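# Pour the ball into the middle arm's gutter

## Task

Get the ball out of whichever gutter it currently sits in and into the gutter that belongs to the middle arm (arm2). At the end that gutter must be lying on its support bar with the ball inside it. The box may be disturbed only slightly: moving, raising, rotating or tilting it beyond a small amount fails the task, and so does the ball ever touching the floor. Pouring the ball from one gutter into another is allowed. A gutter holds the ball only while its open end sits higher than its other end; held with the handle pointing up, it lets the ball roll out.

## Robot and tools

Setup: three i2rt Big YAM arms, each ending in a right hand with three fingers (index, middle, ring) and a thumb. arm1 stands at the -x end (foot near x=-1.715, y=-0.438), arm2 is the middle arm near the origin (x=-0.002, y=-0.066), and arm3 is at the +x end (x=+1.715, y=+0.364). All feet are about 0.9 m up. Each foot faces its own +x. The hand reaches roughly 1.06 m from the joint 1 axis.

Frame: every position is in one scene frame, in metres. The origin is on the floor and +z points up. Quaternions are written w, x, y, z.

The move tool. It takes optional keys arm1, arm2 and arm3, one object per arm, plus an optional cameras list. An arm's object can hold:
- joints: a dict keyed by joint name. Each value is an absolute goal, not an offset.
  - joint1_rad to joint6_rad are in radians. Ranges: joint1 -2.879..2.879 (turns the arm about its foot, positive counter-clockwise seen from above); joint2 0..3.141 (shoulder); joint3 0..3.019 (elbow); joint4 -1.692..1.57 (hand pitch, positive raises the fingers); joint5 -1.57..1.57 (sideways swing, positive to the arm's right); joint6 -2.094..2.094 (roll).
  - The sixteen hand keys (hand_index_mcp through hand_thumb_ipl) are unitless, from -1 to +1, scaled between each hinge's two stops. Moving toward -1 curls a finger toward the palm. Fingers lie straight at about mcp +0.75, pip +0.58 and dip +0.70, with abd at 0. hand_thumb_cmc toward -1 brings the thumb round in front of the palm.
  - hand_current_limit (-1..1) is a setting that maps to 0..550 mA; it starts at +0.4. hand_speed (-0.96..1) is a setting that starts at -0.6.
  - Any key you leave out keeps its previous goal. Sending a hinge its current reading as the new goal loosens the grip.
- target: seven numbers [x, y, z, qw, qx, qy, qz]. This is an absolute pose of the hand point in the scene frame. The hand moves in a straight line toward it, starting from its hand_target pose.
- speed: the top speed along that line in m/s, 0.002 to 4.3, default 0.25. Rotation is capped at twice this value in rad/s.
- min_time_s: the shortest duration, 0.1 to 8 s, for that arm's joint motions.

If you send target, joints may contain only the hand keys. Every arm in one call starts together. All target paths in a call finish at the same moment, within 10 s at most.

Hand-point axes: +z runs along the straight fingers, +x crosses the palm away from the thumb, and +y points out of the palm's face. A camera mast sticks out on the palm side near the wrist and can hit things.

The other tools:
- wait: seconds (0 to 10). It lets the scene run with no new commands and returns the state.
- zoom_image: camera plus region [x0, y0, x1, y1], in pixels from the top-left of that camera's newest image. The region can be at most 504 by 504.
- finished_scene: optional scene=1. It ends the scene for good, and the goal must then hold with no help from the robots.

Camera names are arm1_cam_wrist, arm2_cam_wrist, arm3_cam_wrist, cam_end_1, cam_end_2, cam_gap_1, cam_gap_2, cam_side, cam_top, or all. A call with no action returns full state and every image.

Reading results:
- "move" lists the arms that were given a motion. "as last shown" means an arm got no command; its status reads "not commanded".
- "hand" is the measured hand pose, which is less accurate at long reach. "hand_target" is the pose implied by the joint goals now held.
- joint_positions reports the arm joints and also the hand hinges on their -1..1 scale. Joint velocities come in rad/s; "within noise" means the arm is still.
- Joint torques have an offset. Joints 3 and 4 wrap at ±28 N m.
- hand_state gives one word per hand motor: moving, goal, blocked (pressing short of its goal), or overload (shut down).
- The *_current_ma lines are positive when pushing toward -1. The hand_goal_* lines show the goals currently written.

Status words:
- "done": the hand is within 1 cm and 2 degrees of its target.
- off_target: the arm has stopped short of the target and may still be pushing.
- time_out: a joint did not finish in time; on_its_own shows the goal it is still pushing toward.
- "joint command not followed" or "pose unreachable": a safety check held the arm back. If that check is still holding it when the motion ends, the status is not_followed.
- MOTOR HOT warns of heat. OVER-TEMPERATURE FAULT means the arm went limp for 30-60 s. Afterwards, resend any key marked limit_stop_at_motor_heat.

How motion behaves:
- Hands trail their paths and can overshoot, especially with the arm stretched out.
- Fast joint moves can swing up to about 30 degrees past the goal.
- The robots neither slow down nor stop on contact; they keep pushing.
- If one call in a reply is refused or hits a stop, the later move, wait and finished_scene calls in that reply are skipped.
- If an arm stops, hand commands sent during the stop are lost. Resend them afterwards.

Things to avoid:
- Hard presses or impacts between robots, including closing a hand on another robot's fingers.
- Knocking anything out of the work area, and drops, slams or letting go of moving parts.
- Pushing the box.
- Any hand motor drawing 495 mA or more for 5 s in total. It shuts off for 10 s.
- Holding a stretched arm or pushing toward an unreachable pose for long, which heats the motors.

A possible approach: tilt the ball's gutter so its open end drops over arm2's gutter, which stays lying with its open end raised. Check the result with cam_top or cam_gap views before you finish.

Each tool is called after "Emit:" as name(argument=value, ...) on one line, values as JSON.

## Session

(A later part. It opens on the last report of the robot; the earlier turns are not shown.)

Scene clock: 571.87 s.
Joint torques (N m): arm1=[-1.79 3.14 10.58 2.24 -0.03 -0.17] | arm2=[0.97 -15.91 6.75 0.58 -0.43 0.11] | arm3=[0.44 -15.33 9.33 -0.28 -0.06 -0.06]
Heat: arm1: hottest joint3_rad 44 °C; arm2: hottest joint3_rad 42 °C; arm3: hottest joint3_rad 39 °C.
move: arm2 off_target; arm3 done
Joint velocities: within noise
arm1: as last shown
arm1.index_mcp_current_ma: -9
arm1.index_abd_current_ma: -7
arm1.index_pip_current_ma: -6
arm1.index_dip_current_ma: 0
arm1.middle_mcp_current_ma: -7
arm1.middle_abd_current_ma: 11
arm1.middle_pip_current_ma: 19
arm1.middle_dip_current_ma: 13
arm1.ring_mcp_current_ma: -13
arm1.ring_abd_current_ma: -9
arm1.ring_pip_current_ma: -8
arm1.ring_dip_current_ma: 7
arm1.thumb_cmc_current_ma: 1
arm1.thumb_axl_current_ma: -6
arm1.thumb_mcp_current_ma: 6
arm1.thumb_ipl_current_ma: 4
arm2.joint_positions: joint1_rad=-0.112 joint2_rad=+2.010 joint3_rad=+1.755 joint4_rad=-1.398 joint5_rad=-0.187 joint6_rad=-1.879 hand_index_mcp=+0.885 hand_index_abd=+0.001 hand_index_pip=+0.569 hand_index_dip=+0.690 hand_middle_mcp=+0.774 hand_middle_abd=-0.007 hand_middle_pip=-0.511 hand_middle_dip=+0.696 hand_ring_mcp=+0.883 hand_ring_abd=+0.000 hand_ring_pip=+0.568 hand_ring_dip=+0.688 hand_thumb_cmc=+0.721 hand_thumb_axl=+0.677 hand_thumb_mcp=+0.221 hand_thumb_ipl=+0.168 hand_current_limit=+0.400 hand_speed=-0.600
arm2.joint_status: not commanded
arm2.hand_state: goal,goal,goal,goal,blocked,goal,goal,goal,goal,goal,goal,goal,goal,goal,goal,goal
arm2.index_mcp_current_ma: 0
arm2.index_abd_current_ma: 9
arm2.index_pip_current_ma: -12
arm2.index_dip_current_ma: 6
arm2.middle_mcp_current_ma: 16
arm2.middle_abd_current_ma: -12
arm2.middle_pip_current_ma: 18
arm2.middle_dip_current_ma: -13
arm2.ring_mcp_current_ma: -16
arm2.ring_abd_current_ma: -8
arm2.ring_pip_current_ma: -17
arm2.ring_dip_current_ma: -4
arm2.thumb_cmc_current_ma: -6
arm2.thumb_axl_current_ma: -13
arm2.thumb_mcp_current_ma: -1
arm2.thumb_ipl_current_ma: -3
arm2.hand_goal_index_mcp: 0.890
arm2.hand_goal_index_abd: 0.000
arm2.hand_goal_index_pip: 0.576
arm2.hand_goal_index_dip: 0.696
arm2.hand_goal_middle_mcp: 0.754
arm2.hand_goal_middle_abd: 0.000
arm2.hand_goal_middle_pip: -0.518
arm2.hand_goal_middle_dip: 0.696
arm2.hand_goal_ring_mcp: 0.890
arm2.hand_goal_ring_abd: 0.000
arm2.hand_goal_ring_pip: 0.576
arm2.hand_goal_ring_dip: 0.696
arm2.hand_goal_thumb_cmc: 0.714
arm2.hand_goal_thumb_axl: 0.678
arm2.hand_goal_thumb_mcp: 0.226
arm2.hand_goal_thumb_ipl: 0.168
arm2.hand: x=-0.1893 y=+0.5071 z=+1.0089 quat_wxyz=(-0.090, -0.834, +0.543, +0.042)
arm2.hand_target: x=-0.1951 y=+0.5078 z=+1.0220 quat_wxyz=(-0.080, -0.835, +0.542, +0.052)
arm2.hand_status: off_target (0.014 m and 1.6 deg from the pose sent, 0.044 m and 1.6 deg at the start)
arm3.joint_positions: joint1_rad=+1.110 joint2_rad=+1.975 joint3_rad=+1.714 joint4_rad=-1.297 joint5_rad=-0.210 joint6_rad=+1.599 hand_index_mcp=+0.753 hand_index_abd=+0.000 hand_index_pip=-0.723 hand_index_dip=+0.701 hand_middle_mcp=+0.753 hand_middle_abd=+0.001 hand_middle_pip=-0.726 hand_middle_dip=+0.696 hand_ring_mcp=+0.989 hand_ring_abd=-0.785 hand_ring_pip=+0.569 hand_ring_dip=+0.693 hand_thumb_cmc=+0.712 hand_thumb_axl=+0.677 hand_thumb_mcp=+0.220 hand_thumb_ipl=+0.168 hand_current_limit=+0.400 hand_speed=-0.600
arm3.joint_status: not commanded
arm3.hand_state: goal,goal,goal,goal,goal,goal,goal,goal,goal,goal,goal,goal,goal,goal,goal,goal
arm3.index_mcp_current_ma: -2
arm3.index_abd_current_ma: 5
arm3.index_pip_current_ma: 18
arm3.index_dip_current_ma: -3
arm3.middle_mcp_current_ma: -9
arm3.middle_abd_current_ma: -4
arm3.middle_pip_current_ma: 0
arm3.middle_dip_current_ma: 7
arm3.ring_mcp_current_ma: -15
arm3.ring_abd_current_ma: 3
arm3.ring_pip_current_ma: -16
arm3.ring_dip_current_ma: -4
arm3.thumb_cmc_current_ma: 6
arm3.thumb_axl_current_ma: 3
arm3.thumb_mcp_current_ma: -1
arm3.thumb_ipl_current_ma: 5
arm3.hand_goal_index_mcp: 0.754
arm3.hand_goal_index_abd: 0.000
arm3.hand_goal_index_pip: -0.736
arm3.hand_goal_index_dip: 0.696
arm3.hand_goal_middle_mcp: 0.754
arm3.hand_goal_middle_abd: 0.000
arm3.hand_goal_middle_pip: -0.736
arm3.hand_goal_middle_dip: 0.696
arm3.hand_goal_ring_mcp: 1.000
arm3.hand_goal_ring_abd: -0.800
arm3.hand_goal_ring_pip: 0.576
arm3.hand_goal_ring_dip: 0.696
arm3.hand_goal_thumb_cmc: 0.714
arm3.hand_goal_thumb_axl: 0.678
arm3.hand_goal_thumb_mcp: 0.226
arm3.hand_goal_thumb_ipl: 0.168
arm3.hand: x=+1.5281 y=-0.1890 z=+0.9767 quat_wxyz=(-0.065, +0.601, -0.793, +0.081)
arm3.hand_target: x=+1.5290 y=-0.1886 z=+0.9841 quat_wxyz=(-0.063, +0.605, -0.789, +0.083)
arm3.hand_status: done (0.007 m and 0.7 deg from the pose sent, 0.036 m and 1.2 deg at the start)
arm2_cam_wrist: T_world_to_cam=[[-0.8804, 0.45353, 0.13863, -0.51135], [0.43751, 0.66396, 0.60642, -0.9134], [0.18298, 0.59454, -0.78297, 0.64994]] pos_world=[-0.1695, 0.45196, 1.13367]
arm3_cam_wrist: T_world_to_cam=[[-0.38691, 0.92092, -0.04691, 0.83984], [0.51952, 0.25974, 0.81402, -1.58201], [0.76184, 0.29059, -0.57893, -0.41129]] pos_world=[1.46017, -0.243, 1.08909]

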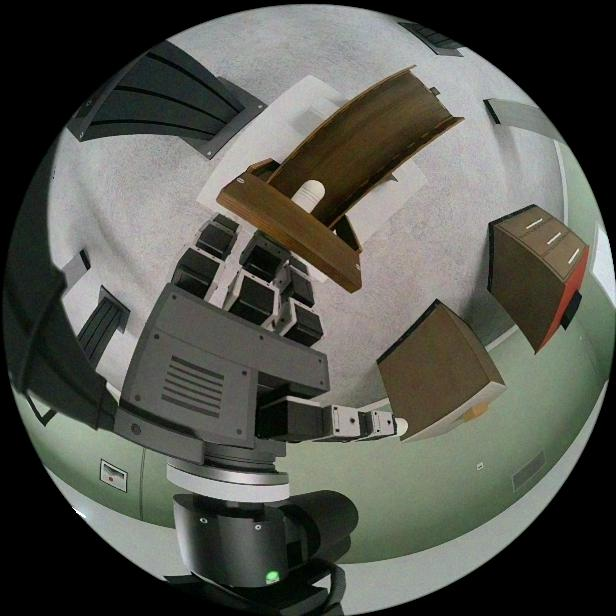

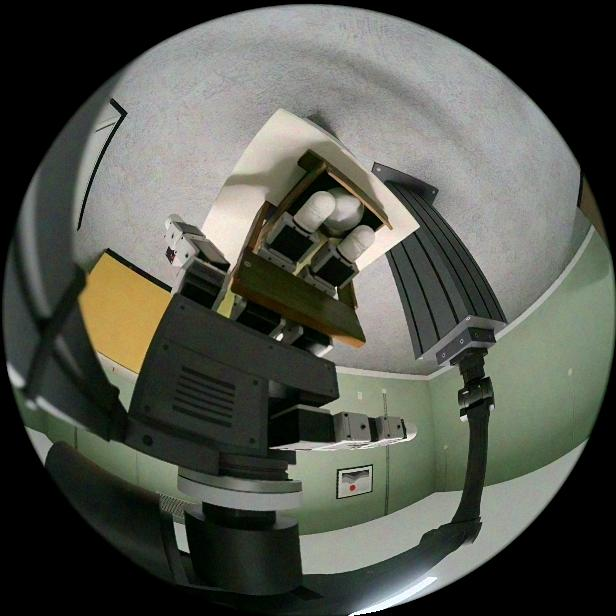

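Emit:
move(arm3={"target": [1.528, -0.1875, 0.991, 0.0636, -0.6054, 0.7890, -0.0829], "speed": 0.05, "joints": {"hand_thumb_cmc": -0.571, "hand_current_limit": 0.6}}, arm2={"target": [-0.118, 0.542, 1.022, -0.0803, -0.8348, 0.5421, 0.0522], "speed": 0.1})

Emit:
move(arm3={"joints": {"hand_thumb_mcp": -0.85, "hand_middle_dip": -0.6}}, cameras=["arm3_cam_wrist", "arm2_cam_wrist"])

Emit:
zoom_image(camera="arm3_cam_wrist", region=[200, 120, 460, 380])

Emit:
zoom_image(camera="arm2_cam_wrist", region=[200, 50, 440, 290])

Scene clock: 662.43 s.
Joint torques (N m): arm1=[-2.02 2.49 10.48 2.36 -0.01 -0.18] | arm2=[-0.09 -14.92 10.3 -0.13 -0.18 -0.03] | arm3=[0.38 -16.09 10.13 -0.2 -0.01 -0.04]
Heat: arm1: hottest joint3_rad 45 °C; arm2: hottest joint3_rad 40 °C; arm3: hottest joint3_rad 40 °C.
move: arm2 off_target; arm3 off_target
Joint velocities: within noise
arm1: as last shown
arm1.index_mcp_current_ma: -14
arm1.index_abd_current_ma: -10
arm1.index_pip_current_ma: -18
arm1.index_dip_current_ma: -3
arm1.middle_mcp_current_ma: 19
arm1.middle_abd_current_ma: -7
arm1.middle_pip_current_ma: -5
arm1.middle_dip_current_ma: 2
arm1.ring_mcp_current_ma: 6
arm1.ring_abd_current_ma: -21
arm1.ring_pip_current_ma: -20
arm1.ring_dip_current_ma: 26
arm1.thumb_cmc_current_ma: -17
arm1.thumb_axl_current_ma: 8
arm1.thumb_mcp_current_ma: 19
arm1.thumb_ipl_current_ma: 13
arm2.joint_positions: joint1_rad=-0.227 joint2_rad=+2.069 joint3_rad=+1.839 joint4_rad=-1.457 joint5_rad=-0.184 joint6_rad=-1.990 hand_index_mcp=+0.885 hand_index_abd=+0.001 hand_index_pip=+0.569 hand_index_dip=+0.690 hand_middle_mcp=+0.768 hand_middle_abd=-0.006 hand_middle_pip=-0.511 hand_middle_dip=+0.696 hand_ring_mcp=+0.883 hand_ring_abd=+0.000 hand_ring_pip=+0.568 hand_ring_dip=+0.688 hand_thumb_cmc=+0.722 hand_thumb_axl=+0.677 hand_thumb_mcp=+0.221 hand_thumb_ipl=+0.168 hand_current_limit=+0.400 hand_speed=-0.600
arm2.joint_status: not commanded
arm2.hand_state: goal,goal,goal,goal,goal,goal,goal,goal,goal,goal,goal,goal,goal,goal,goal,goal
arm2.index_mcp_current_ma: -9
arm2.index_abd_current_ma: 15
arm2.index_pip_current_ma: -4
arm2.index_dip_current_ma: -5
arm2.middle_mcp_current_ma: 17
arm2.middle_abd_current_ma: -3
arm2.middle_pip_current_ma: 18
arm2.middle_dip_current_ma: -5
arm2.ring_mcp_current_ma: -12
arm2.ring_abd_current_ma: -5
arm2.ring_pip_current_ma: -6
arm2.ring_dip_current_ma: -1
arm2.thumb_cmc_current_ma: 5
arm2.thumb_axl_current_ma: -17
arm2.thumb_mcp_current_ma: -9
arm2.thumb_ipl_current_ma: -7
arm2.hand_goal_index_mcp: 0.890
arm2.hand_goal_index_abd: 0.000
arm2.hand_goal_index_pip: 0.576
arm2.hand_goal_index_dip: 0.696
arm2.hand_goal_middle_mcp: 0.754
arm2.hand_goal_middle_abd: 0.000
arm2.hand_goal_middle_pip: -0.518
arm2.hand_goal_middle_dip: 0.696
arm2.hand_goal_ring_mcp: 0.890
arm2.hand_goal_ring_abd: 0.000
arm2.hand_goal_ring_pip: 0.576
arm2.hand_goal_ring_dip: 0.696
arm2.hand_goal_thumb_cmc: 0.714
arm2.hand_goal_thumb_axl: 0.678
arm2.hand_goal_thumb_mcp: 0.226
arm2.hand_goal_thumb_ipl: 0.168
arm2.hand: x=-0.1209 y=+0.5275 z=+1.0069 quat_wxyz=(-0.097, -0.832, +0.545, +0.041)
arm2.hand_target: x=-0.1179 y=+0.5412 z=+1.0222 quat_wxyz=(-0.080, -0.835, +0.542, +0.052)
arm2.hand_status: off_target (0.021 m and 2.4 deg from the pose sent, 0.080 m and 1.6 deg at the start)
arm3.joint_positions: joint1_rad=+1.110 joint2_rad=+1.975 joint3_rad=+1.714 joint4_rad=-1.312 joint5_rad=-0.210 joint6_rad=+1.596 hand_index_mcp=+0.752 hand_index_abd=+0.000 hand_index_pip=-0.723 hand_index_dip=+0.701 hand_middle_mcp=+0.753 hand_middle_abd=+0.000 hand_middle_pip=-0.726 hand_middle_dip=+0.696 hand_ring_mcp=+0.989 hand_ring_abd=-0.785 hand_ring_pip=+0.569 hand_ring_dip=+0.693 hand_thumb_cmc=-0.575 hand_thumb_axl=+0.677 hand_thumb_mcp=+0.220 hand_thumb_ipl=+0.168 hand_current_limit=+0.600 hand_speed=-0.600
arm3.joint_status: all done
arm3.hand_state: goal,goal,goal,goal,goal,goal,goal,goal,goal,goal,goal,goal,goal,goal,goal,goal
arm3.index_mcp_current_ma: 6
arm3.index_abd_current_ma: 7
arm3.index_pip_current_ma: 19
arm3.index_dip_current_ma: -4
arm3.middle_mcp_current_ma: -1
arm3.middle_abd_current_ma: -8
arm3.middle_pip_current_ma: 3
arm3.middle_dip_current_ma: -1
arm3.ring_mcp_current_ma: -18
arm3.ring_abd_current_ma: 2
arm3.ring_pip_current_ma: -8
arm3.ring_dip_current_ma: -3
arm3.thumb_cmc_current_ma: -1
arm3.thumb_axl_current_ma: 6
arm3.thumb_mcp_current_ma: 5
arm3.thumb_ipl_current_ma: -5
arm3.hand_goal_index_mcp: 0.754
arm3.hand_goal_index_abd: 0.000
arm3.hand_goal_index_pip: -0.736
arm3.hand_goal_index_dip: 0.696
arm3.hand_goal_middle_mcp: 0.754
arm3.hand_goal_middle_abd: 0.000
arm3.hand_goal_middle_pip: -0.736
arm3.hand_goal_middle_dip: 0.696
arm3.hand_goal_ring_mcp: 1.000
arm3.hand_goal_ring_abd: -0.800
arm3.hand_goal_ring_pip: 0.576
arm3.hand_goal_ring_dip: 0.696
arm3.hand_goal_thumb_cmc: -0.570
arm3.hand_goal_thumb_axl: 0.678
arm3.hand_goal_thumb_mcp: 0.226
arm3.hand_goal_thumb_ipl: 0.168
arm3.hand: x=+1.5289 y=-0.1854 z=+0.9771 quat_wxyz=(-0.071, +0.601, -0.792, +0.076)
arm3.hand_target: x=+1.5280 y=-0.1875 z=+0.9911 quat_wxyz=(-0.063, +0.605, -0.789, +0.083)
arm3.hand_status: off_target (0.014 m and 1.3 deg from the pose sent, 0.015 m and 0.8 deg at the start)
pictures: none

Scene clock: 663.83 s.
Joint torques (N m): arm1=[-2.14 2.26 10.63 2.33 -0.05 -0.18] | arm2=[0.03 -14.92 10.33 -0.16 -0.17 -0.07] | arm3=[0.62 -15.56 10.14 -0.32 -0.07 -0.04]
Heat: arm1: hottest joint3_rad 45 °C; arm2: hottest joint3_rad 40 °C; arm3: hottest joint3_rad 40 °C.
move: arm3 off_target
Joint velocities: within noise
arm1, arm2: as last shown
arm1.index_mcp_current_ma: -9
arm1.index_abd_current_ma: 3
arm1.index_pip_current_ma: -9
arm1.index_dip_current_ma: 3
arm1.middle_mcp_current_ma: -8
arm1.middle_abd_current_ma: 9
arm1.middle_pip_current_ma: 5
arm1.middle_dip_current_ma: 11
arm1.ring_mcp_current_ma: 1
arm1.ring_abd_current_ma: -18
arm1.ring_pip_current_ma: -4
arm1.ring_dip_current_ma: 6
arm1.thumb_cmc_current_ma: -15
arm1.thumb_axl_current_ma: 11
arm1.thumb_mcp_current_ma: -3
arm1.thumb_ipl_current_ma: 10
arm2.joint_positions: joint1_rad=-0.227 joint2_rad=+2.069 joint3_rad=+1.839 joint4_rad=-1.458 joint5_rad=-0.184 joint6_rad=-1.990 hand_index_mcp=+0.885 hand_index_abd=+0.001 hand_index_pip=+0.569 hand_index_dip=+0.690 hand_middle_mcp=+0.768 hand_middle_abd=-0.006 hand_middle_pip=-0.511 hand_middle_dip=+0.696 hand_ring_mcp=+0.883 hand_ring_abd=+0.000 hand_ring_pip=+0.568 hand_ring_dip=+0.688 hand_thumb_cmc=+0.722 hand_thumb_axl=+0.677 hand_thumb_mcp=+0.221 hand_thumb_ipl=+0.168 hand_current_limit=+0.400 hand_speed=-0.600
arm2.index_mcp_current_ma: -2
arm2.index_abd_current_ma: -3
arm2.index_pip_current_ma: -3
arm2.index_dip_current_ma: -6
arm2.middle_mcp_current_ma: 28
arm2.middle_abd_current_ma: -4
arm2.middle_pip_current_ma: 15
arm2.middle_dip_current_ma: -11
arm2.ring_mcp_current_ma: -25
arm2.ring_abd_current_ma: 1
arm2.ring_pip_current_ma: -13
arm2.ring_dip_current_ma: -2
arm2.thumb_cmc_current_ma: 2
arm2.thumb_axl_current_ma: -6
arm2.thumb_mcp_current_ma: 3
arm2.thumb_ipl_current_ma: -5
arm2.hand: x=-0.1209 y=+0.5274 z=+1.0069 quat_wxyz=(-0.097, -0.832, +0.545, +0.041)
arm2.hand_target: x=-0.1179 y=+0.5411 z=+1.0222 quat_wxyz=(-0.080, -0.835, +0.542, +0.052)
arm3.joint_positions: joint1_rad=+1.110 joint2_rad=+1.975 joint3_rad=+1.714 joint4_rad=-1.312 joint5_rad=-0.210 joint6_rad=+1.596 hand_index_mcp=+0.764 hand_index_abd=+0.000 hand_index_pip=-0.723 hand_index_dip=+0.701 hand_middle_mcp=+0.760 hand_middle_abd=+0.000 hand_middle_pip=-0.726 hand_middle_dip=-0.598 hand_ring_mcp=+0.989 hand_ring_abd=-0.785 hand_ring_pip=+0.569 hand_ring_dip=+0.693 hand_thumb_cmc=-0.567 hand_thumb_axl=+0.674 hand_thumb_mcp=-0.787 hand_thumb_ipl=+0.177 hand_current_limit=+0.600 hand_speed=-0.600
arm3.joint_status: hand_thumb_mcp off_target (ended at -0.787, target -0.850); the others done
arm3.hand_state: goal,goal,goal,goal,goal,goal,goal,goal,goal,goal,goal,goal,goal,goal,blocked,goal
arm3.index_mcp_current_ma: 11
arm3.index_abd_current_ma: 9
arm3.index_pip_current_ma: 19
arm3.index_dip_current_ma: -2
arm3.middle_mcp_current_ma: -1
arm3.middle_abd_current_ma: -5
arm3.middle_pip_current_ma: -2
arm3.middle_dip_current_ma: 4
arm3.ring_mcp_current_ma: -12
arm3.ring_abd_current_ma: 1
arm3.ring_pip_current_ma: -16
arm3.ring_dip_current_ma: -5
arm3.thumb_cmc_current_ma: 12
arm3.thumb_axl_current_ma: 6
arm3.thumb_mcp_current_ma: 131
arm3.thumb_ipl_current_ma: 15
arm3.hand_goal_index_mcp: 0.754
arm3.hand_goal_index_abd: 0.000
arm3.hand_goal_index_pip: -0.736
arm3.hand_goal_index_dip: 0.696
arm3.hand_goal_middle_mcp: 0.754
arm3.hand_goal_middle_abd: 0.000
arm3.hand_goal_middle_pip: -0.736
arm3.hand_goal_middle_dip: -0.600
arm3.hand_goal_ring_mcp: 1.000
arm3.hand_goal_ring_abd: -0.800
arm3.hand_goal_ring_pip: 0.576
arm3.hand_goal_ring_dip: 0.696
arm3.hand_goal_thumb_cmc: -0.570
arm3.hand_goal_thumb_axl: 0.678
arm3.hand_goal_thumb_mcp: -0.850
arm3.hand_goal_thumb_ipl: 0.168
arm3.hand: x=+1.5289 y=-0.1854 z=+0.9771 quat_wxyz=(-0.071, +0.601, -0.792, +0.076)
arm3.hand_target: x=+1.5280 y=-0.1874 z=+0.9911 quat_wxyz=(-0.063, +0.605, -0.789, +0.083)
arm3.hand_status: not commanded
pictures: arm2_cam_wrist, arm3_cam_wrist
arm2_cam_wrist: T_world_to_cam=[[-0.87703, 0.46011, 0.13828, -0.46288], [0.44519, 0.67007, 0.59398, -0.94536], [0.18064, 0.58249, -0.79251, 0.63944]] pos_world=[-0.1006, 0.47397, 1.13229]
arm3_cam_wrist: T_world_to_cam=[[-0.38988, 0.92019, -0.03531, 0.82992], [0.51581, 0.24999, 0.81942, -1.58506], [0.76285, 0.30126, -0.57211, -0.41901]] pos_world=[1.46079, -0.24121, 1.08842]

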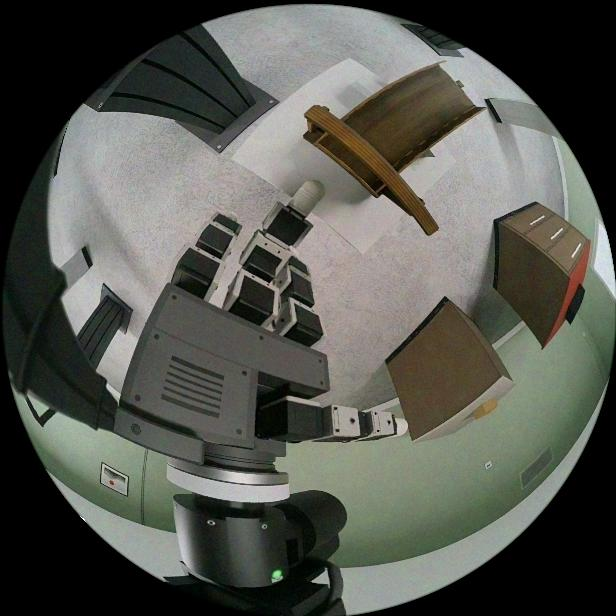

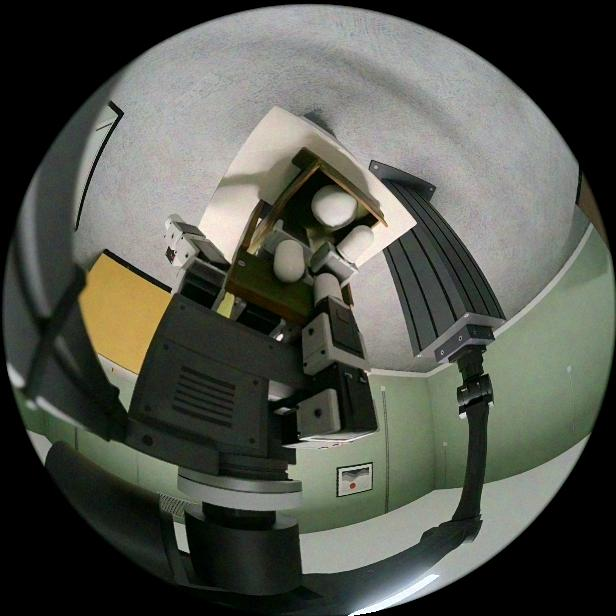

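Scaled by 1.938 from the camera's image (finer frame: 880x880).

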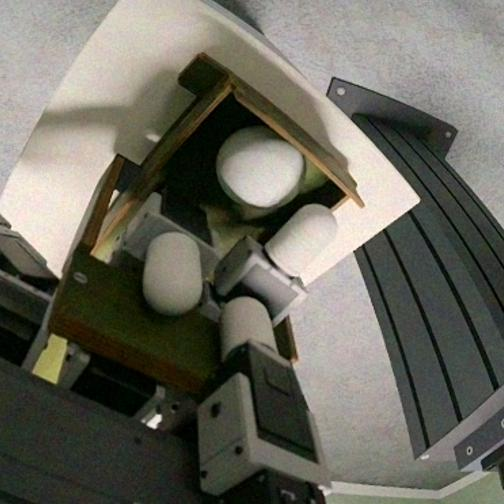

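Scaled by 2.100 from the camera's image (finer frame: 880x880).

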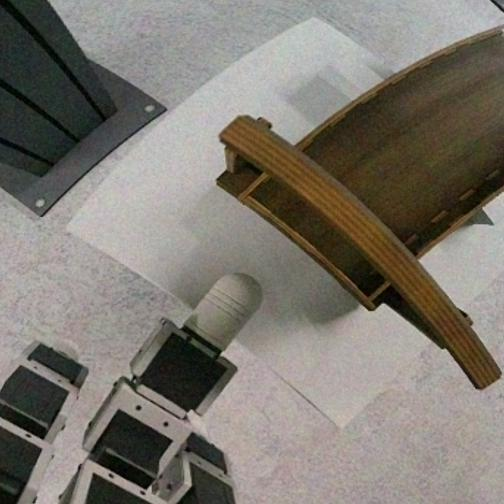

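Emit:
move(arm3={"joints":{"hand_thumb_mcp":-0.95,"hand_current_limit":0.65}}, cameras=["arm3_cam_wrist","cam_end_2","cam_side"])

Scene clock: 689.63 s.
Joint torques (N m): arm1=[-2.37 2.67 10.65 2.26 -0.02 -0.16] | arm2=[-0.15 -14.74 10.3 -0.17 -0.16 -0.03] | arm3=[0.44 -15.44 10.04 -0.27 -0.05 -0.02]
Heat: arm1: hottest joint3_rad 45 °C; arm2: hottest joint3_rad 42 °C; arm3: hottest joint3_rad 41 °C.
move: arm3 off_target
Joint velocities: within noise
arm1, arm2: as last shown
arm1.index_mcp_current_ma: -15
arm1.index_abd_current_ma: 11
arm1.index_pip_current_ma: -7
arm1.index_dip_current_ma: 4
arm1.middle_mcp_current_ma: -2
arm1.middle_abd_current_ma: 21
arm1.middle_pip_current_ma: -11
arm1.middle_dip_current_ma: 15
arm1.ring_mcp_current_ma: 8
arm1.ring_pip_current_ma: -3
arm1.ring_dip_current_ma: -4
arm1.thumb_cmc_current_ma: -13
arm1.thumb_axl_current_ma: 21
arm1.thumb_mcp_current_ma: 2
arm1.thumb_ipl_current_ma: 0
arm2.index_mcp_current_ma: -1
arm2.index_abd_current_ma: 5
arm2.index_pip_current_ma: -4
arm2.index_dip_current_ma: -8
arm2.middle_mcp_current_ma: 13
arm2.middle_abd_current_ma: -5
arm2.middle_pip_current_ma: 27
arm2.middle_dip_current_ma: -12
arm2.ring_mcp_current_ma: -15
arm2.ring_abd_current_ma: 0
arm2.ring_pip_current_ma: -10
arm2.ring_dip_current_ma: -1
arm2.thumb_cmc_current_ma: -3
arm2.thumb_axl_current_ma: -9
arm2.thumb_mcp_current_ma: -3
arm2.thumb_ipl_current_ma: -17
arm3.joint_positions: joint1_rad=+1.110 joint2_rad=+1.975 joint3_rad=+1.714 joint4_rad=-1.312 joint5_rad=-0.210 joint6_rad=+1.595 hand_index_mcp=+0.771 hand_index_abd=+0.000 hand_index_pip=-0.723 hand_index_dip=+0.701 hand_middle_mcp=+0.766 hand_middle_abd=-0.001 hand_middle_pip=-0.726 hand_middle_dip=-0.598 hand_ring_mcp=+0.989 hand_ring_abd=-0.785 hand_ring_pip=+0.569 hand_ring_dip=+0.693 hand_thumb_cmc=-0.567 hand_thumb_axl=+0.674 hand_thumb_mcp=-0.798 hand_thumb_ipl=+0.194 hand_current_limit=+0.650 hand_speed=-0.600
arm3.joint_status: hand_thumb_mcp off_target (ended at -0.798, target -0.950); the others done
arm3.hand_state: goal,goal,goal,goal,goal,goal,goal,goal,goal,goal,goal,goal,goal,goal,blocked,blocked
arm3.index_mcp_current_ma: 21
arm3.index_abd_current_ma: 5
arm3.index_pip_current_ma: 17
arm3.index_dip_current_ma: -1
arm3.middle_mcp_current_ma: 5
arm3.middle_abd_current_ma: -7
arm3.middle_pip_current_ma: 1
arm3.middle_dip_current_ma: 1
arm3.ring_mcp_current_ma: -19
arm3.ring_abd_current_ma: 1
arm3.ring_pip_current_ma: -13
arm3.ring_dip_current_ma: -7
arm3.thumb_cmc_current_ma: 8
arm3.thumb_axl_current_ma: 6
arm3.thumb_mcp_current_ma: 342
arm3.thumb_ipl_current_ma: 40
arm3.hand_goal_index_mcp: 0.754
arm3.hand_goal_index_abd: 0.000
arm3.hand_goal_index_pip: -0.736
arm3.hand_goal_index_dip: 0.696
arm3.hand_goal_middle_mcp: 0.754
arm3.hand_goal_middle_abd: 0.000
arm3.hand_goal_middle_pip: -0.736
arm3.hand_goal_middle_dip: -0.600
arm3.hand_goal_ring_mcp: 1.000
arm3.hand_goal_ring_abd: -0.800
arm3.hand_goal_ring_pip: 0.576
arm3.hand_goal_ring_dip: 0.696
arm3.hand_goal_thumb_cmc: -0.570
arm3.hand_goal_thumb_axl: 0.678
arm3.hand_goal_thumb_mcp: -0.950
arm3.hand_goal_thumb_ipl: 0.168
arm3.hand: x=+1.5289 y=-0.1854 z=+0.9771 quat_wxyz=(-0.071, +0.602, -0.792, +0.076)
arm3.hand_target: x=+1.5280 y=-0.1874 z=+0.9911 quat_wxyz=(-0.063, +0.605, -0.789, +0.083)
arm3.hand_status: not commanded
arm3_cam_wrist: T_world_to_cam=[[-0.39016, 0.92007, -0.03537, 0.83037], [0.51572, 0.2502, 0.81941, -1.58487], [0.76276, 0.30146, -0.57212, -0.41881]] pos_world=[1.46079, -0.24121, 1.08842]

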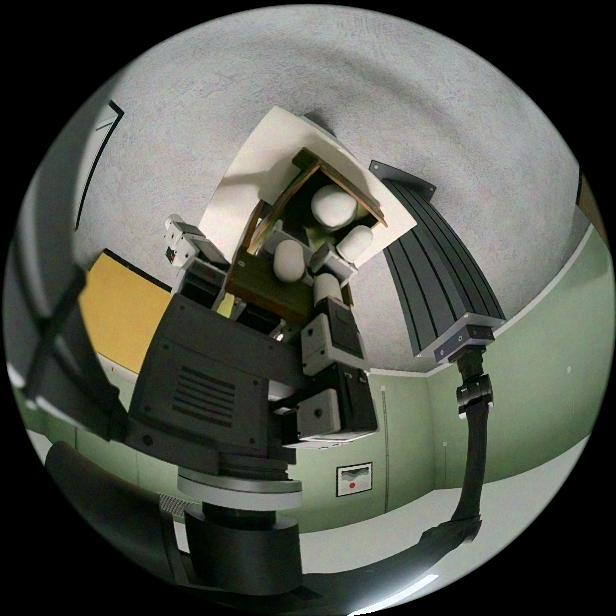

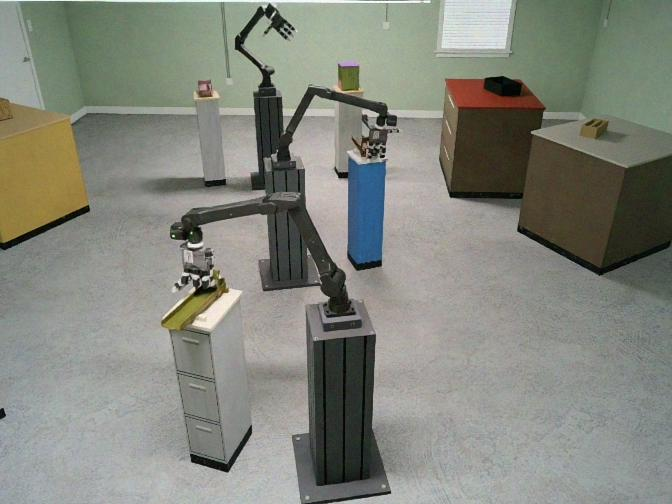

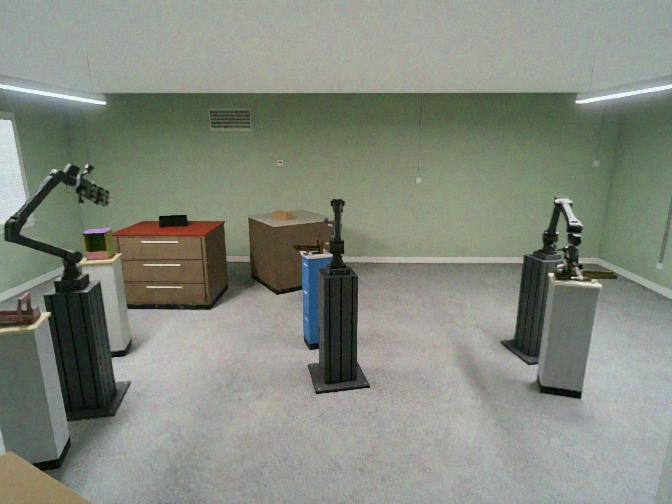

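Emit:
zoom_image(camera="arm3_cam_wrist", region=[200, 100, 420, 320])

Emit:
zoom_image(camera="cam_side", region=[520, 180, 640, 300])

Scaled by 2.291 from the camera's image (finer frame: 880x880).

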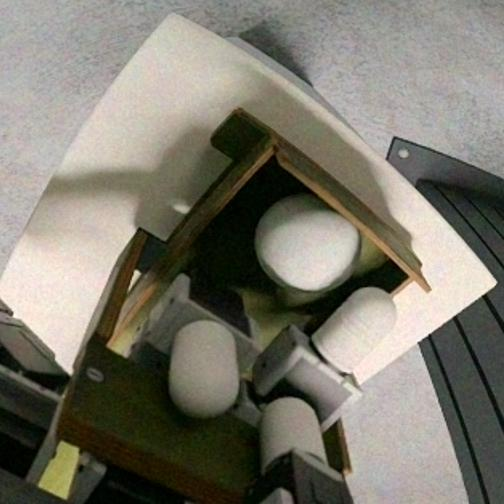

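Scaled by 4.200 from the camera's image (finer frame: 960x720).

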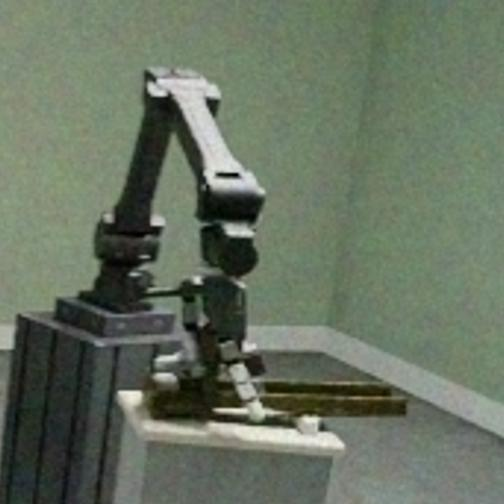

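Emit:
move(arm3={"joints":{"hand_middle_dip":-0.85}}, cameras=["arm3_cam_wrist"])

Scene clock: 699.83 s.
Joint torques (N m): arm1=[-2.37 2.67 10.55 2.37 -0.01 -0.15] | arm2=[-0.09 -14.62 10.21 -0.2 -0.2 -0.05] | arm3=[0.38 -15.62 10.03 -0.18 -0.07 -0.04]
Heat: arm1: hottest joint3_rad 45 °C; arm2: hottest joint3_rad 42 °C; arm3: hottest joint3_rad 41 °C.
move: arm3 off_target
Joint velocities: within noise
arm1, arm2: as last shown
arm1.index_mcp_current_ma: -6
arm1.index_abd_current_ma: 0
arm1.index_pip_current_ma: 1
arm1.index_dip_current_ma: -5
arm1.middle_mcp_current_ma: 2
arm1.middle_abd_current_ma: -6
arm1.middle_pip_current_ma: -2
arm1.middle_dip_current_ma: -4
arm1.ring_mcp_current_ma: 11
arm1.ring_abd_current_ma: -14
arm1.ring_pip_current_ma: -6
arm1.ring_dip_current_ma: 8
arm1.thumb_cmc_current_ma: 1
arm1.thumb_axl_current_ma: 7
arm1.thumb_mcp_current_ma: 9
arm1.thumb_ipl_current_ma: 25
arm2.index_mcp_current_ma: -6
arm2.index_abd_current_ma: 9
arm2.index_pip_current_ma: -10
arm2.index_dip_current_ma: -19
arm2.middle_mcp_current_ma: 24
arm2.middle_abd_current_ma: -10
arm2.middle_pip_current_ma: 16
arm2.middle_dip_current_ma: -9
arm2.ring_mcp_current_ma: -10
arm2.ring_abd_current_ma: 4
arm2.ring_pip_current_ma: -5
arm2.ring_dip_current_ma: -5
arm2.thumb_cmc_current_ma: 1
arm2.thumb_axl_current_ma: -5
arm2.thumb_mcp_current_ma: 7
arm2.thumb_ipl_current_ma: -12
arm3.joint_positions: joint1_rad=+1.110 joint2_rad=+1.975 joint3_rad=+1.714 joint4_rad=-1.312 joint5_rad=-0.210 joint6_rad=+1.595 hand_index_mcp=+0.774 hand_index_abd=-0.002 hand_index_pip=-0.723 hand_index_dip=+0.701 hand_middle_mcp=+0.768 hand_middle_abd=-0.001 hand_middle_pip=-0.710 hand_middle_dip=-0.710 hand_ring_mcp=+0.989 hand_ring_abd=-0.785 hand_ring_pip=+0.569 hand_ring_dip=+0.693 hand_thumb_cmc=-0.567 hand_thumb_axl=+0.673 hand_thumb_mcp=-0.799 hand_thumb_ipl=+0.194 hand_current_limit=+0.650 hand_speed=-0.600
arm3.joint_status: hand_middle_dip off_target (ended at -0.710, target -0.850)
arm3.hand_state: goal,goal,goal,goal,goal,goal,blocked,blocked,goal,goal,goal,goal,goal,goal,blocked,blocked
arm3.index_mcp_current_ma: 20
arm3.index_abd_current_ma: 7
arm3.index_pip_current_ma: 13
arm3.index_dip_current_ma: 3
arm3.middle_mcp_current_ma: 13
arm3.middle_abd_current_ma: -7
arm3.middle_pip_current_ma: 23
arm3.middle_dip_current_ma: 224
arm3.ring_mcp_current_ma: -14
arm3.ring_abd_current_ma: -1
arm3.ring_pip_current_ma: -17
arm3.ring_dip_current_ma: 3
arm3.thumb_cmc_current_ma: 7
arm3.thumb_axl_current_ma: 3
arm3.thumb_mcp_current_ma: 343
arm3.thumb_ipl_current_ma: 37
arm3.hand_goal_index_mcp: 0.754
arm3.hand_goal_index_abd: 0.000
arm3.hand_goal_index_pip: -0.736
arm3.hand_goal_index_dip: 0.696
arm3.hand_goal_middle_mcp: 0.754
arm3.hand_goal_middle_abd: 0.000
arm3.hand_goal_middle_pip: -0.736
arm3.hand_goal_middle_dip: -0.850
arm3.hand_goal_ring_mcp: 1.000
arm3.hand_goal_ring_abd: -0.800
arm3.hand_goal_ring_pip: 0.576
arm3.hand_goal_ring_dip: 0.696
arm3.hand_goal_thumb_cmc: -0.570
arm3.hand_goal_thumb_axl: 0.678
arm3.hand_goal_thumb_mcp: -0.950
arm3.hand_goal_thumb_ipl: 0.168
arm3.hand: x=+1.5289 y=-0.1854 z=+0.9771 quat_wxyz=(-0.071, +0.602, -0.792, +0.076)
arm3.hand_target: x=+1.5280 y=-0.1874 z=+0.9911 quat_wxyz=(-0.063, +0.605, -0.789, +0.083)
arm3.hand_status: not commanded
arm3_cam_wrist: T_world_to_cam=[[-0.39016, 0.92007, -0.03537, 0.83037], [0.51572, 0.2502, 0.81941, -1.58487], [0.76276, 0.30146, -0.57212, -0.41881]] pos_world=[1.46079, -0.24121, 1.08842]

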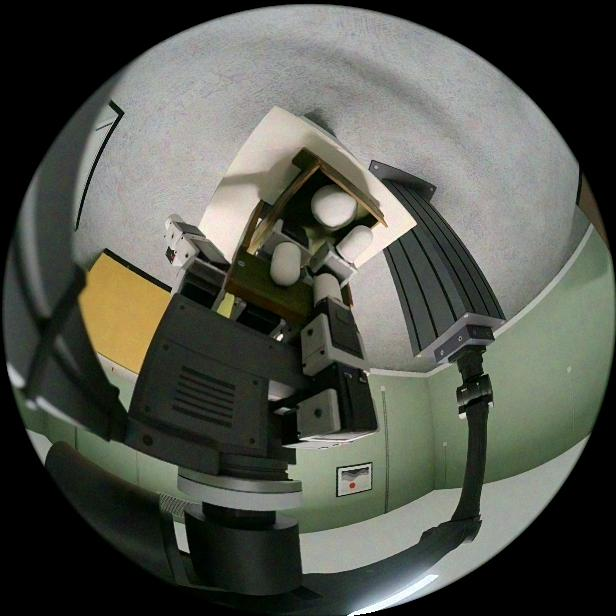

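Emit:
move(arm3={"target":[1.5146,-0.1838,1.0267,0.1162,-0.5976,0.7788,-0.1514],"speed":0.05}, cameras=["arm3_cam_wrist","cam_end_2","cam_side"])

Emit:
zoom_image(camera="cam_end_2", region=[150, 190, 280, 340])

Emit:
zoom_image(camera="cam_side", region=[520, 180, 640, 300])

Scene clock: 714.17 s.
Joint torques (N m): arm1=[-2.37 2.37 10.65 2.37 -0.03 -0.18] | arm2=[-0.15 -14.97 10.33 -0.1 -0.15 -0.03] | arm3=[0.15 -16.03 15.01 -0.55 -0.57 -0.02]
Heat: arm1: hottest joint3_rad 45 °C; arm2: hottest joint3_rad 43 °C; arm3: hottest joint3_rad 42 °C.
move: arm3 off_target
Joint velocities: within noise
arm1, arm2: as last shown
arm1.index_mcp_current_ma: 7
arm1.index_abd_current_ma: -8
arm1.index_pip_current_ma: -3
arm1.index_dip_current_ma: 5
arm1.middle_mcp_current_ma: -10
arm1.middle_abd_current_ma: 6
arm1.middle_pip_current_ma: -4
arm1.middle_dip_current_ma: -3
arm1.ring_mcp_current_ma: -1
arm1.ring_abd_current_ma: -7
arm1.ring_pip_current_ma: 1
arm1.ring_dip_current_ma: 15
arm1.thumb_cmc_current_ma: -14
arm1.thumb_axl_current_ma: 13
arm1.thumb_mcp_current_ma: -1
arm1.thumb_ipl_current_ma: 8
arm2.index_mcp_current_ma: -18
arm2.index_abd_current_ma: 5
arm2.index_pip_current_ma: -12
arm2.index_dip_current_ma: -8
arm2.middle_mcp_current_ma: 13
arm2.middle_abd_current_ma: -16
arm2.middle_pip_current_ma: 22
arm2.middle_dip_current_ma: -3
arm2.ring_mcp_current_ma: -8
arm2.ring_abd_current_ma: -12
arm2.ring_pip_current_ma: 3
arm2.ring_dip_current_ma: -8
arm2.thumb_cmc_current_ma: 4
arm2.thumb_axl_current_ma: -10
arm2.thumb_mcp_current_ma: -7
arm2.thumb_ipl_current_ma: -5
arm3.joint_positions: joint1_rad=+1.037 joint2_rad=+1.969 joint3_rad=+1.738 joint4_rad=-1.435 joint5_rad=-0.377 joint6_rad=+1.511 hand_index_mcp=+0.761 hand_index_abd=-0.004 hand_index_pip=-0.723 hand_index_dip=+0.701 hand_middle_mcp=+0.736 hand_middle_abd=+0.002 hand_middle_pip=-0.684 hand_middle_dip=-0.737 hand_ring_mcp=+0.989 hand_ring_abd=-0.785 hand_ring_pip=+0.569 hand_ring_dip=+0.693 hand_thumb_cmc=-0.574 hand_thumb_axl=+0.677 hand_thumb_mcp=-0.816 hand_thumb_ipl=+0.207 hand_current_limit=+0.650 hand_speed=-0.600
arm3.joint_status: not commanded
arm3.hand_state: goal,goal,goal,goal,goal,goal,blocked,blocked,goal,goal,goal,goal,goal,goal,blocked,blocked
arm3.index_mcp_current_ma: 12
arm3.index_abd_current_ma: 3
arm3.index_pip_current_ma: 27
arm3.index_dip_current_ma: 2
arm3.middle_mcp_current_ma: -25
arm3.middle_abd_current_ma: -6
arm3.middle_pip_current_ma: 61
arm3.middle_dip_current_ma: 179
arm3.ring_mcp_current_ma: -11
arm3.ring_abd_current_ma: 0
arm3.ring_pip_current_ma: -16
arm3.ring_dip_current_ma: -3
arm3.thumb_cmc_current_ma: 3
arm3.thumb_axl_current_ma: 10
arm3.thumb_mcp_current_ma: 301
arm3.thumb_ipl_current_ma: 68
arm3.hand_goal_index_mcp: 0.754
arm3.hand_goal_index_abd: 0.000
arm3.hand_goal_index_pip: -0.736
arm3.hand_goal_index_dip: 0.696
arm3.hand_goal_middle_mcp: 0.754
arm3.hand_goal_middle_abd: 0.000
arm3.hand_goal_middle_pip: -0.736
arm3.hand_goal_middle_dip: -0.850
arm3.hand_goal_ring_mcp: 1.000
arm3.hand_goal_ring_abd: -0.800
arm3.hand_goal_ring_pip: 0.576
arm3.hand_goal_ring_dip: 0.696
arm3.hand_goal_thumb_cmc: -0.570
arm3.hand_goal_thumb_axl: 0.678
arm3.hand_goal_thumb_mcp: -0.950
arm3.hand_goal_thumb_ipl: 0.168
arm3.on_its_own: hand_middle_dip moved -0.027 toward your old target -0.850
arm3.hand: x=+1.5233 y=-0.1641 z=+0.9863 quat_wxyz=(-0.149, +0.590, -0.784, +0.123)
arm3.hand_target: x=+1.5154 y=-0.1816 z=+1.0269 quat_wxyz=(-0.116, +0.598, -0.779, +0.151)
arm3.hand_status: off_target (0.046 m and 5.0 deg from the pose sent, 0.052 m and 10.2 deg at the start)
arm3_cam_wrist: T_world_to_cam=[[-0.37641, 0.92223, -0.08835, 0.84062], [0.35849, 0.23292, 0.90401, -1.44168], [0.85428, 0.30861, -0.41829, -0.70563]] pos_world=[1.43606, -0.22168, 1.0824]

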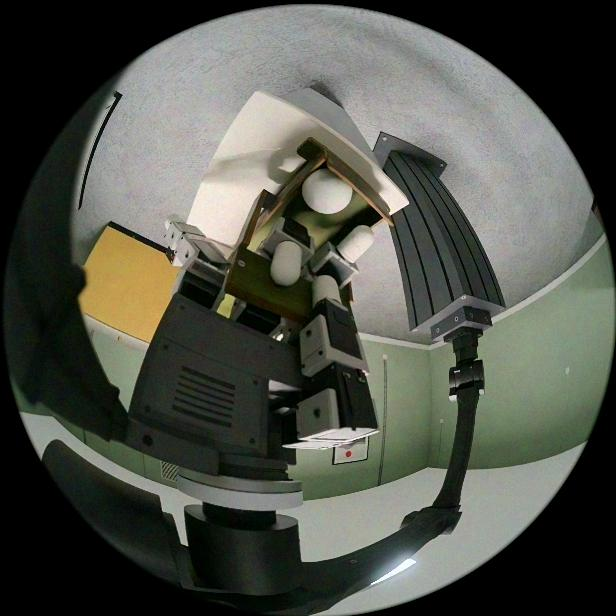

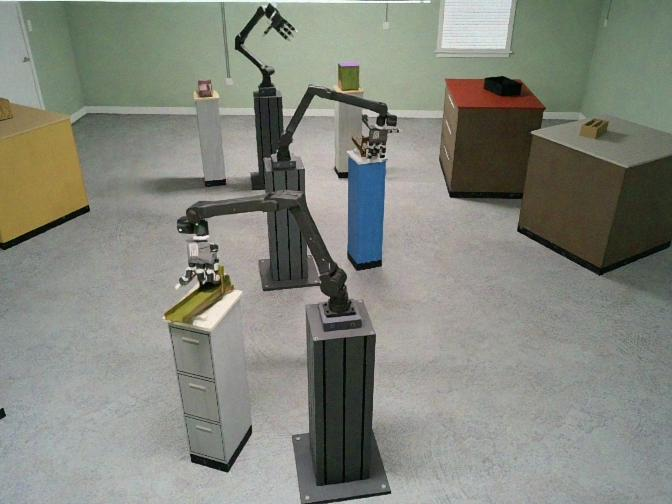

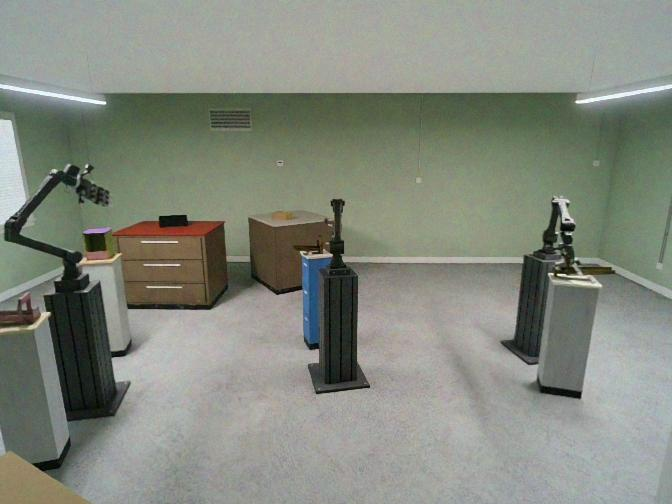

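Scaled by 3.360 from the camera's image (finer frame: 960x720).

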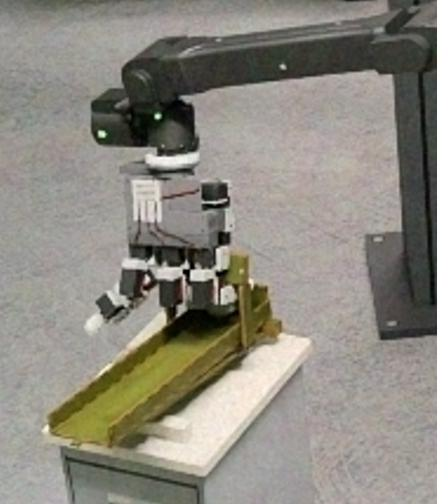

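Scaled by 4.200 from the camera's image (finer frame: 960x720).

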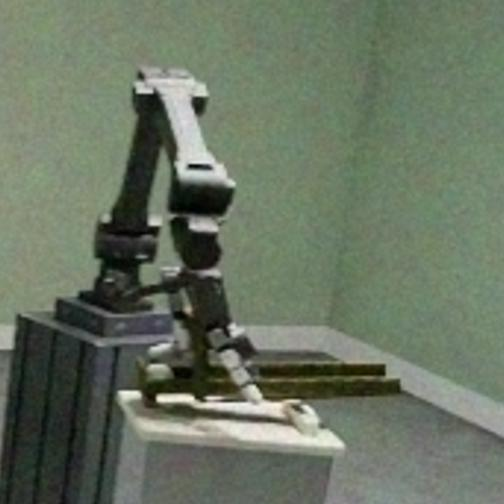

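Emit:
move(arm3={"target":[1.513,-0.182,1.10,0.1162,-0.5976,0.7788,-0.1514],"speed":0.06}, cameras=["arm3_cam_wrist","cam_end_2","cam_side"])

Emit:
zoom_image(camera="cam_end_2", region=[150, 180, 280, 330])

Emit:
zoom_image(camera="cam_side", region=[520, 180, 640, 300])

Scene clock: 722.10 s.
Joint torques (N m): arm1=[-1.96 2.32 10.61 2.19 -0.02 -0.16] | arm2=[-0.09 -14.8 10.29 -0.18 -0.18 -0.05] | arm3=[0.32 -17.14 15.49 -0.51 -0.61 -0.07]
Heat: arm1: hottest joint3_rad 45 °C; arm2: hottest joint3_rad 44 °C; arm3: hottest joint3_rad 44 °C.
move: arm3 off_target
Joint velocities: within noise
arm1, arm2: as last shown
arm1.index_mcp_current_ma: -6
arm1.index_abd_current_ma: -11
arm1.index_pip_current_ma: -12
arm1.index_dip_current_ma: 14
arm1.middle_abd_current_ma: -13
arm1.middle_pip_current_ma: 4
arm1.middle_dip_current_ma: -9
arm1.ring_mcp_current_ma: -6
arm1.ring_abd_current_ma: -1
arm1.ring_pip_current_ma: -6
arm1.ring_dip_current_ma: -6
arm1.thumb_cmc_current_ma: 0
arm1.thumb_axl_current_ma: 1
arm1.thumb_mcp_current_ma: 6
arm1.thumb_ipl_current_ma: 10
arm2.index_mcp_current_ma: 1
arm2.index_abd_current_ma: 2
arm2.index_pip_current_ma: -16
arm2.index_dip_current_ma: -12
arm2.middle_abd_current_ma: -12
arm2.middle_pip_current_ma: 24
arm2.middle_dip_current_ma: -15
arm2.ring_mcp_current_ma: -16
arm2.ring_abd_current_ma: -4
arm2.ring_pip_current_ma: -6
arm2.ring_dip_current_ma: 3
arm2.thumb_cmc_current_ma: 13
arm2.thumb_axl_current_ma: -1
arm2.thumb_mcp_current_ma: -4
arm2.thumb_ipl_current_ma: -11
arm3.joint_positions: joint1_rad=+1.035 joint2_rad=+1.950 joint3_rad=+1.905 joint4_rad=-1.620 joint5_rad=-0.377 joint6_rad=+1.507 hand_index_mcp=+0.761 hand_index_abd=-0.004 hand_index_pip=-0.723 hand_index_dip=+0.701 hand_middle_mcp=+0.736 hand_middle_abd=+0.002 hand_middle_pip=-0.684 hand_middle_dip=-0.737 hand_ring_mcp=+0.989 hand_ring_abd=-0.785 hand_ring_pip=+0.569 hand_ring_dip=+0.693 hand_thumb_cmc=-0.574 hand_thumb_axl=+0.677 hand_thumb_mcp=-0.816 hand_thumb_ipl=+0.207 hand_current_limit=+0.650 hand_speed=-0.600
arm3.joint_status: not commanded
arm3.hand_state: goal,goal,goal,goal,goal,goal,blocked,blocked,goal,goal,goal,goal,goal,goal,blocked,blocked
arm3.index_mcp_current_ma: 7
arm3.index_abd_current_ma: 4
arm3.index_pip_current_ma: 15
arm3.index_dip_current_ma: -3
arm3.middle_mcp_current_ma: -22
arm3.middle_abd_current_ma: -3
arm3.middle_pip_current_ma: 61
arm3.middle_dip_current_ma: 174
arm3.ring_mcp_current_ma: -10
arm3.ring_abd_current_ma: -1
arm3.ring_pip_current_ma: -14
arm3.ring_dip_current_ma: -1
arm3.thumb_cmc_current_ma: -8
arm3.thumb_axl_current_ma: 4
arm3.thumb_mcp_current_ma: 300
arm3.thumb_ipl_current_ma: 73
arm3.hand_goal_index_mcp: 0.754
arm3.hand_goal_index_abd: 0.000
arm3.hand_goal_index_pip: -0.736
arm3.hand_goal_index_dip: 0.696
arm3.hand_goal_middle_mcp: 0.754
arm3.hand_goal_middle_abd: 0.000
arm3.hand_goal_middle_pip: -0.736
arm3.hand_goal_middle_dip: -0.850
arm3.hand_goal_ring_mcp: 1.000
arm3.hand_goal_ring_abd: -0.800
arm3.hand_goal_ring_pip: 0.576
arm3.hand_goal_ring_dip: 0.696
arm3.hand_goal_thumb_cmc: -0.570
arm3.hand_goal_thumb_axl: 0.678
arm3.hand_goal_thumb_mcp: -0.950
arm3.hand_goal_thumb_ipl: 0.168
arm3.hand: x=+1.5208 y=-0.1687 z=+1.0603 quat_wxyz=(-0.148, +0.591, -0.783, +0.124)
arm3.hand_target: x=+1.5137 y=-0.1798 z=+1.0999 quat_wxyz=(-0.116, +0.598, -0.779, +0.151)
arm3.hand_status: off_target (0.043 m and 4.9 deg from the pose sent, 0.116 m and 5.0 deg at the start)
arm3_cam_wrist: T_world_to_cam=[[-0.37832, 0.92126, -0.09035, 0.85525], [0.35833, 0.23574, 0.90334, -1.50513], [0.85351, 0.30938, -0.4193, -0.66874]] pos_world=[1.43367, -0.22619, 1.15651]

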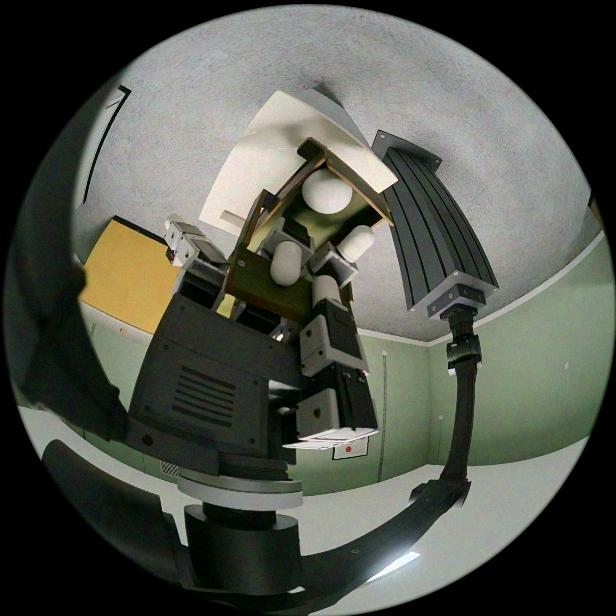

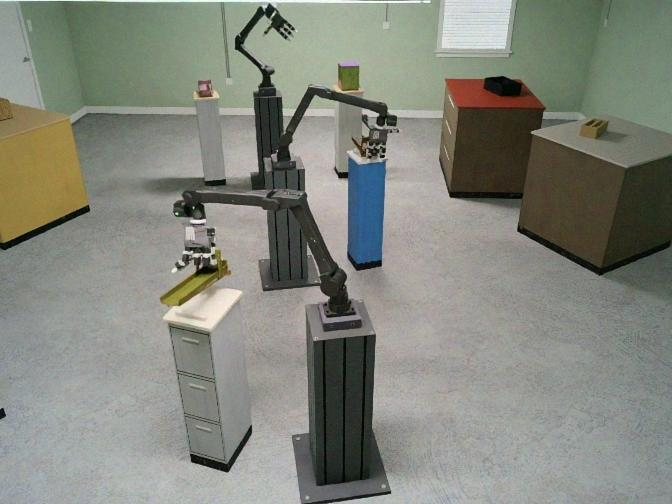

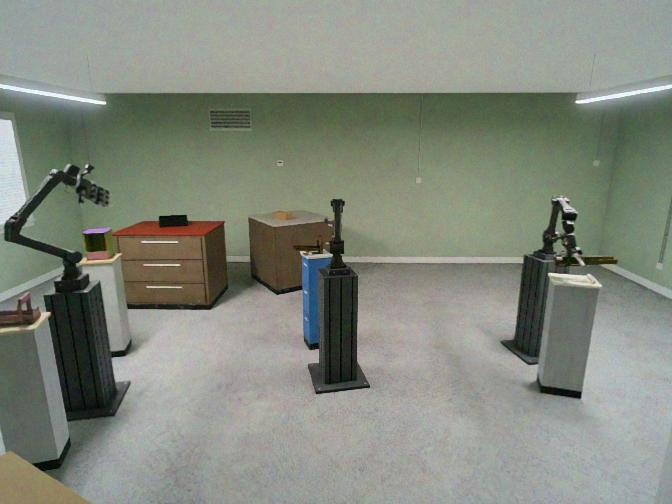

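Scaled by 3.360 from the camera's image (finer frame: 960x720).

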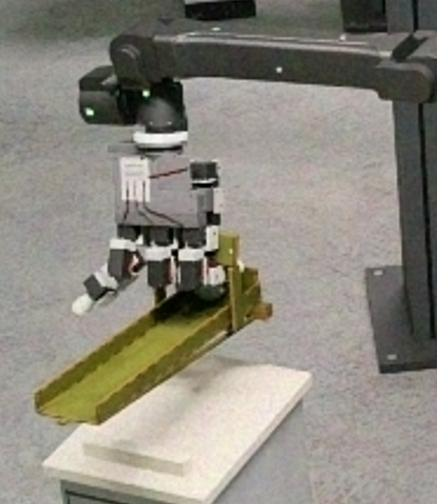

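Scaled by 4.200 from the camera's image (finer frame: 960x720).

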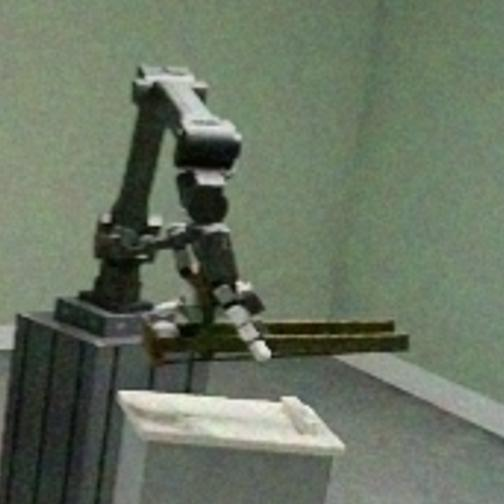

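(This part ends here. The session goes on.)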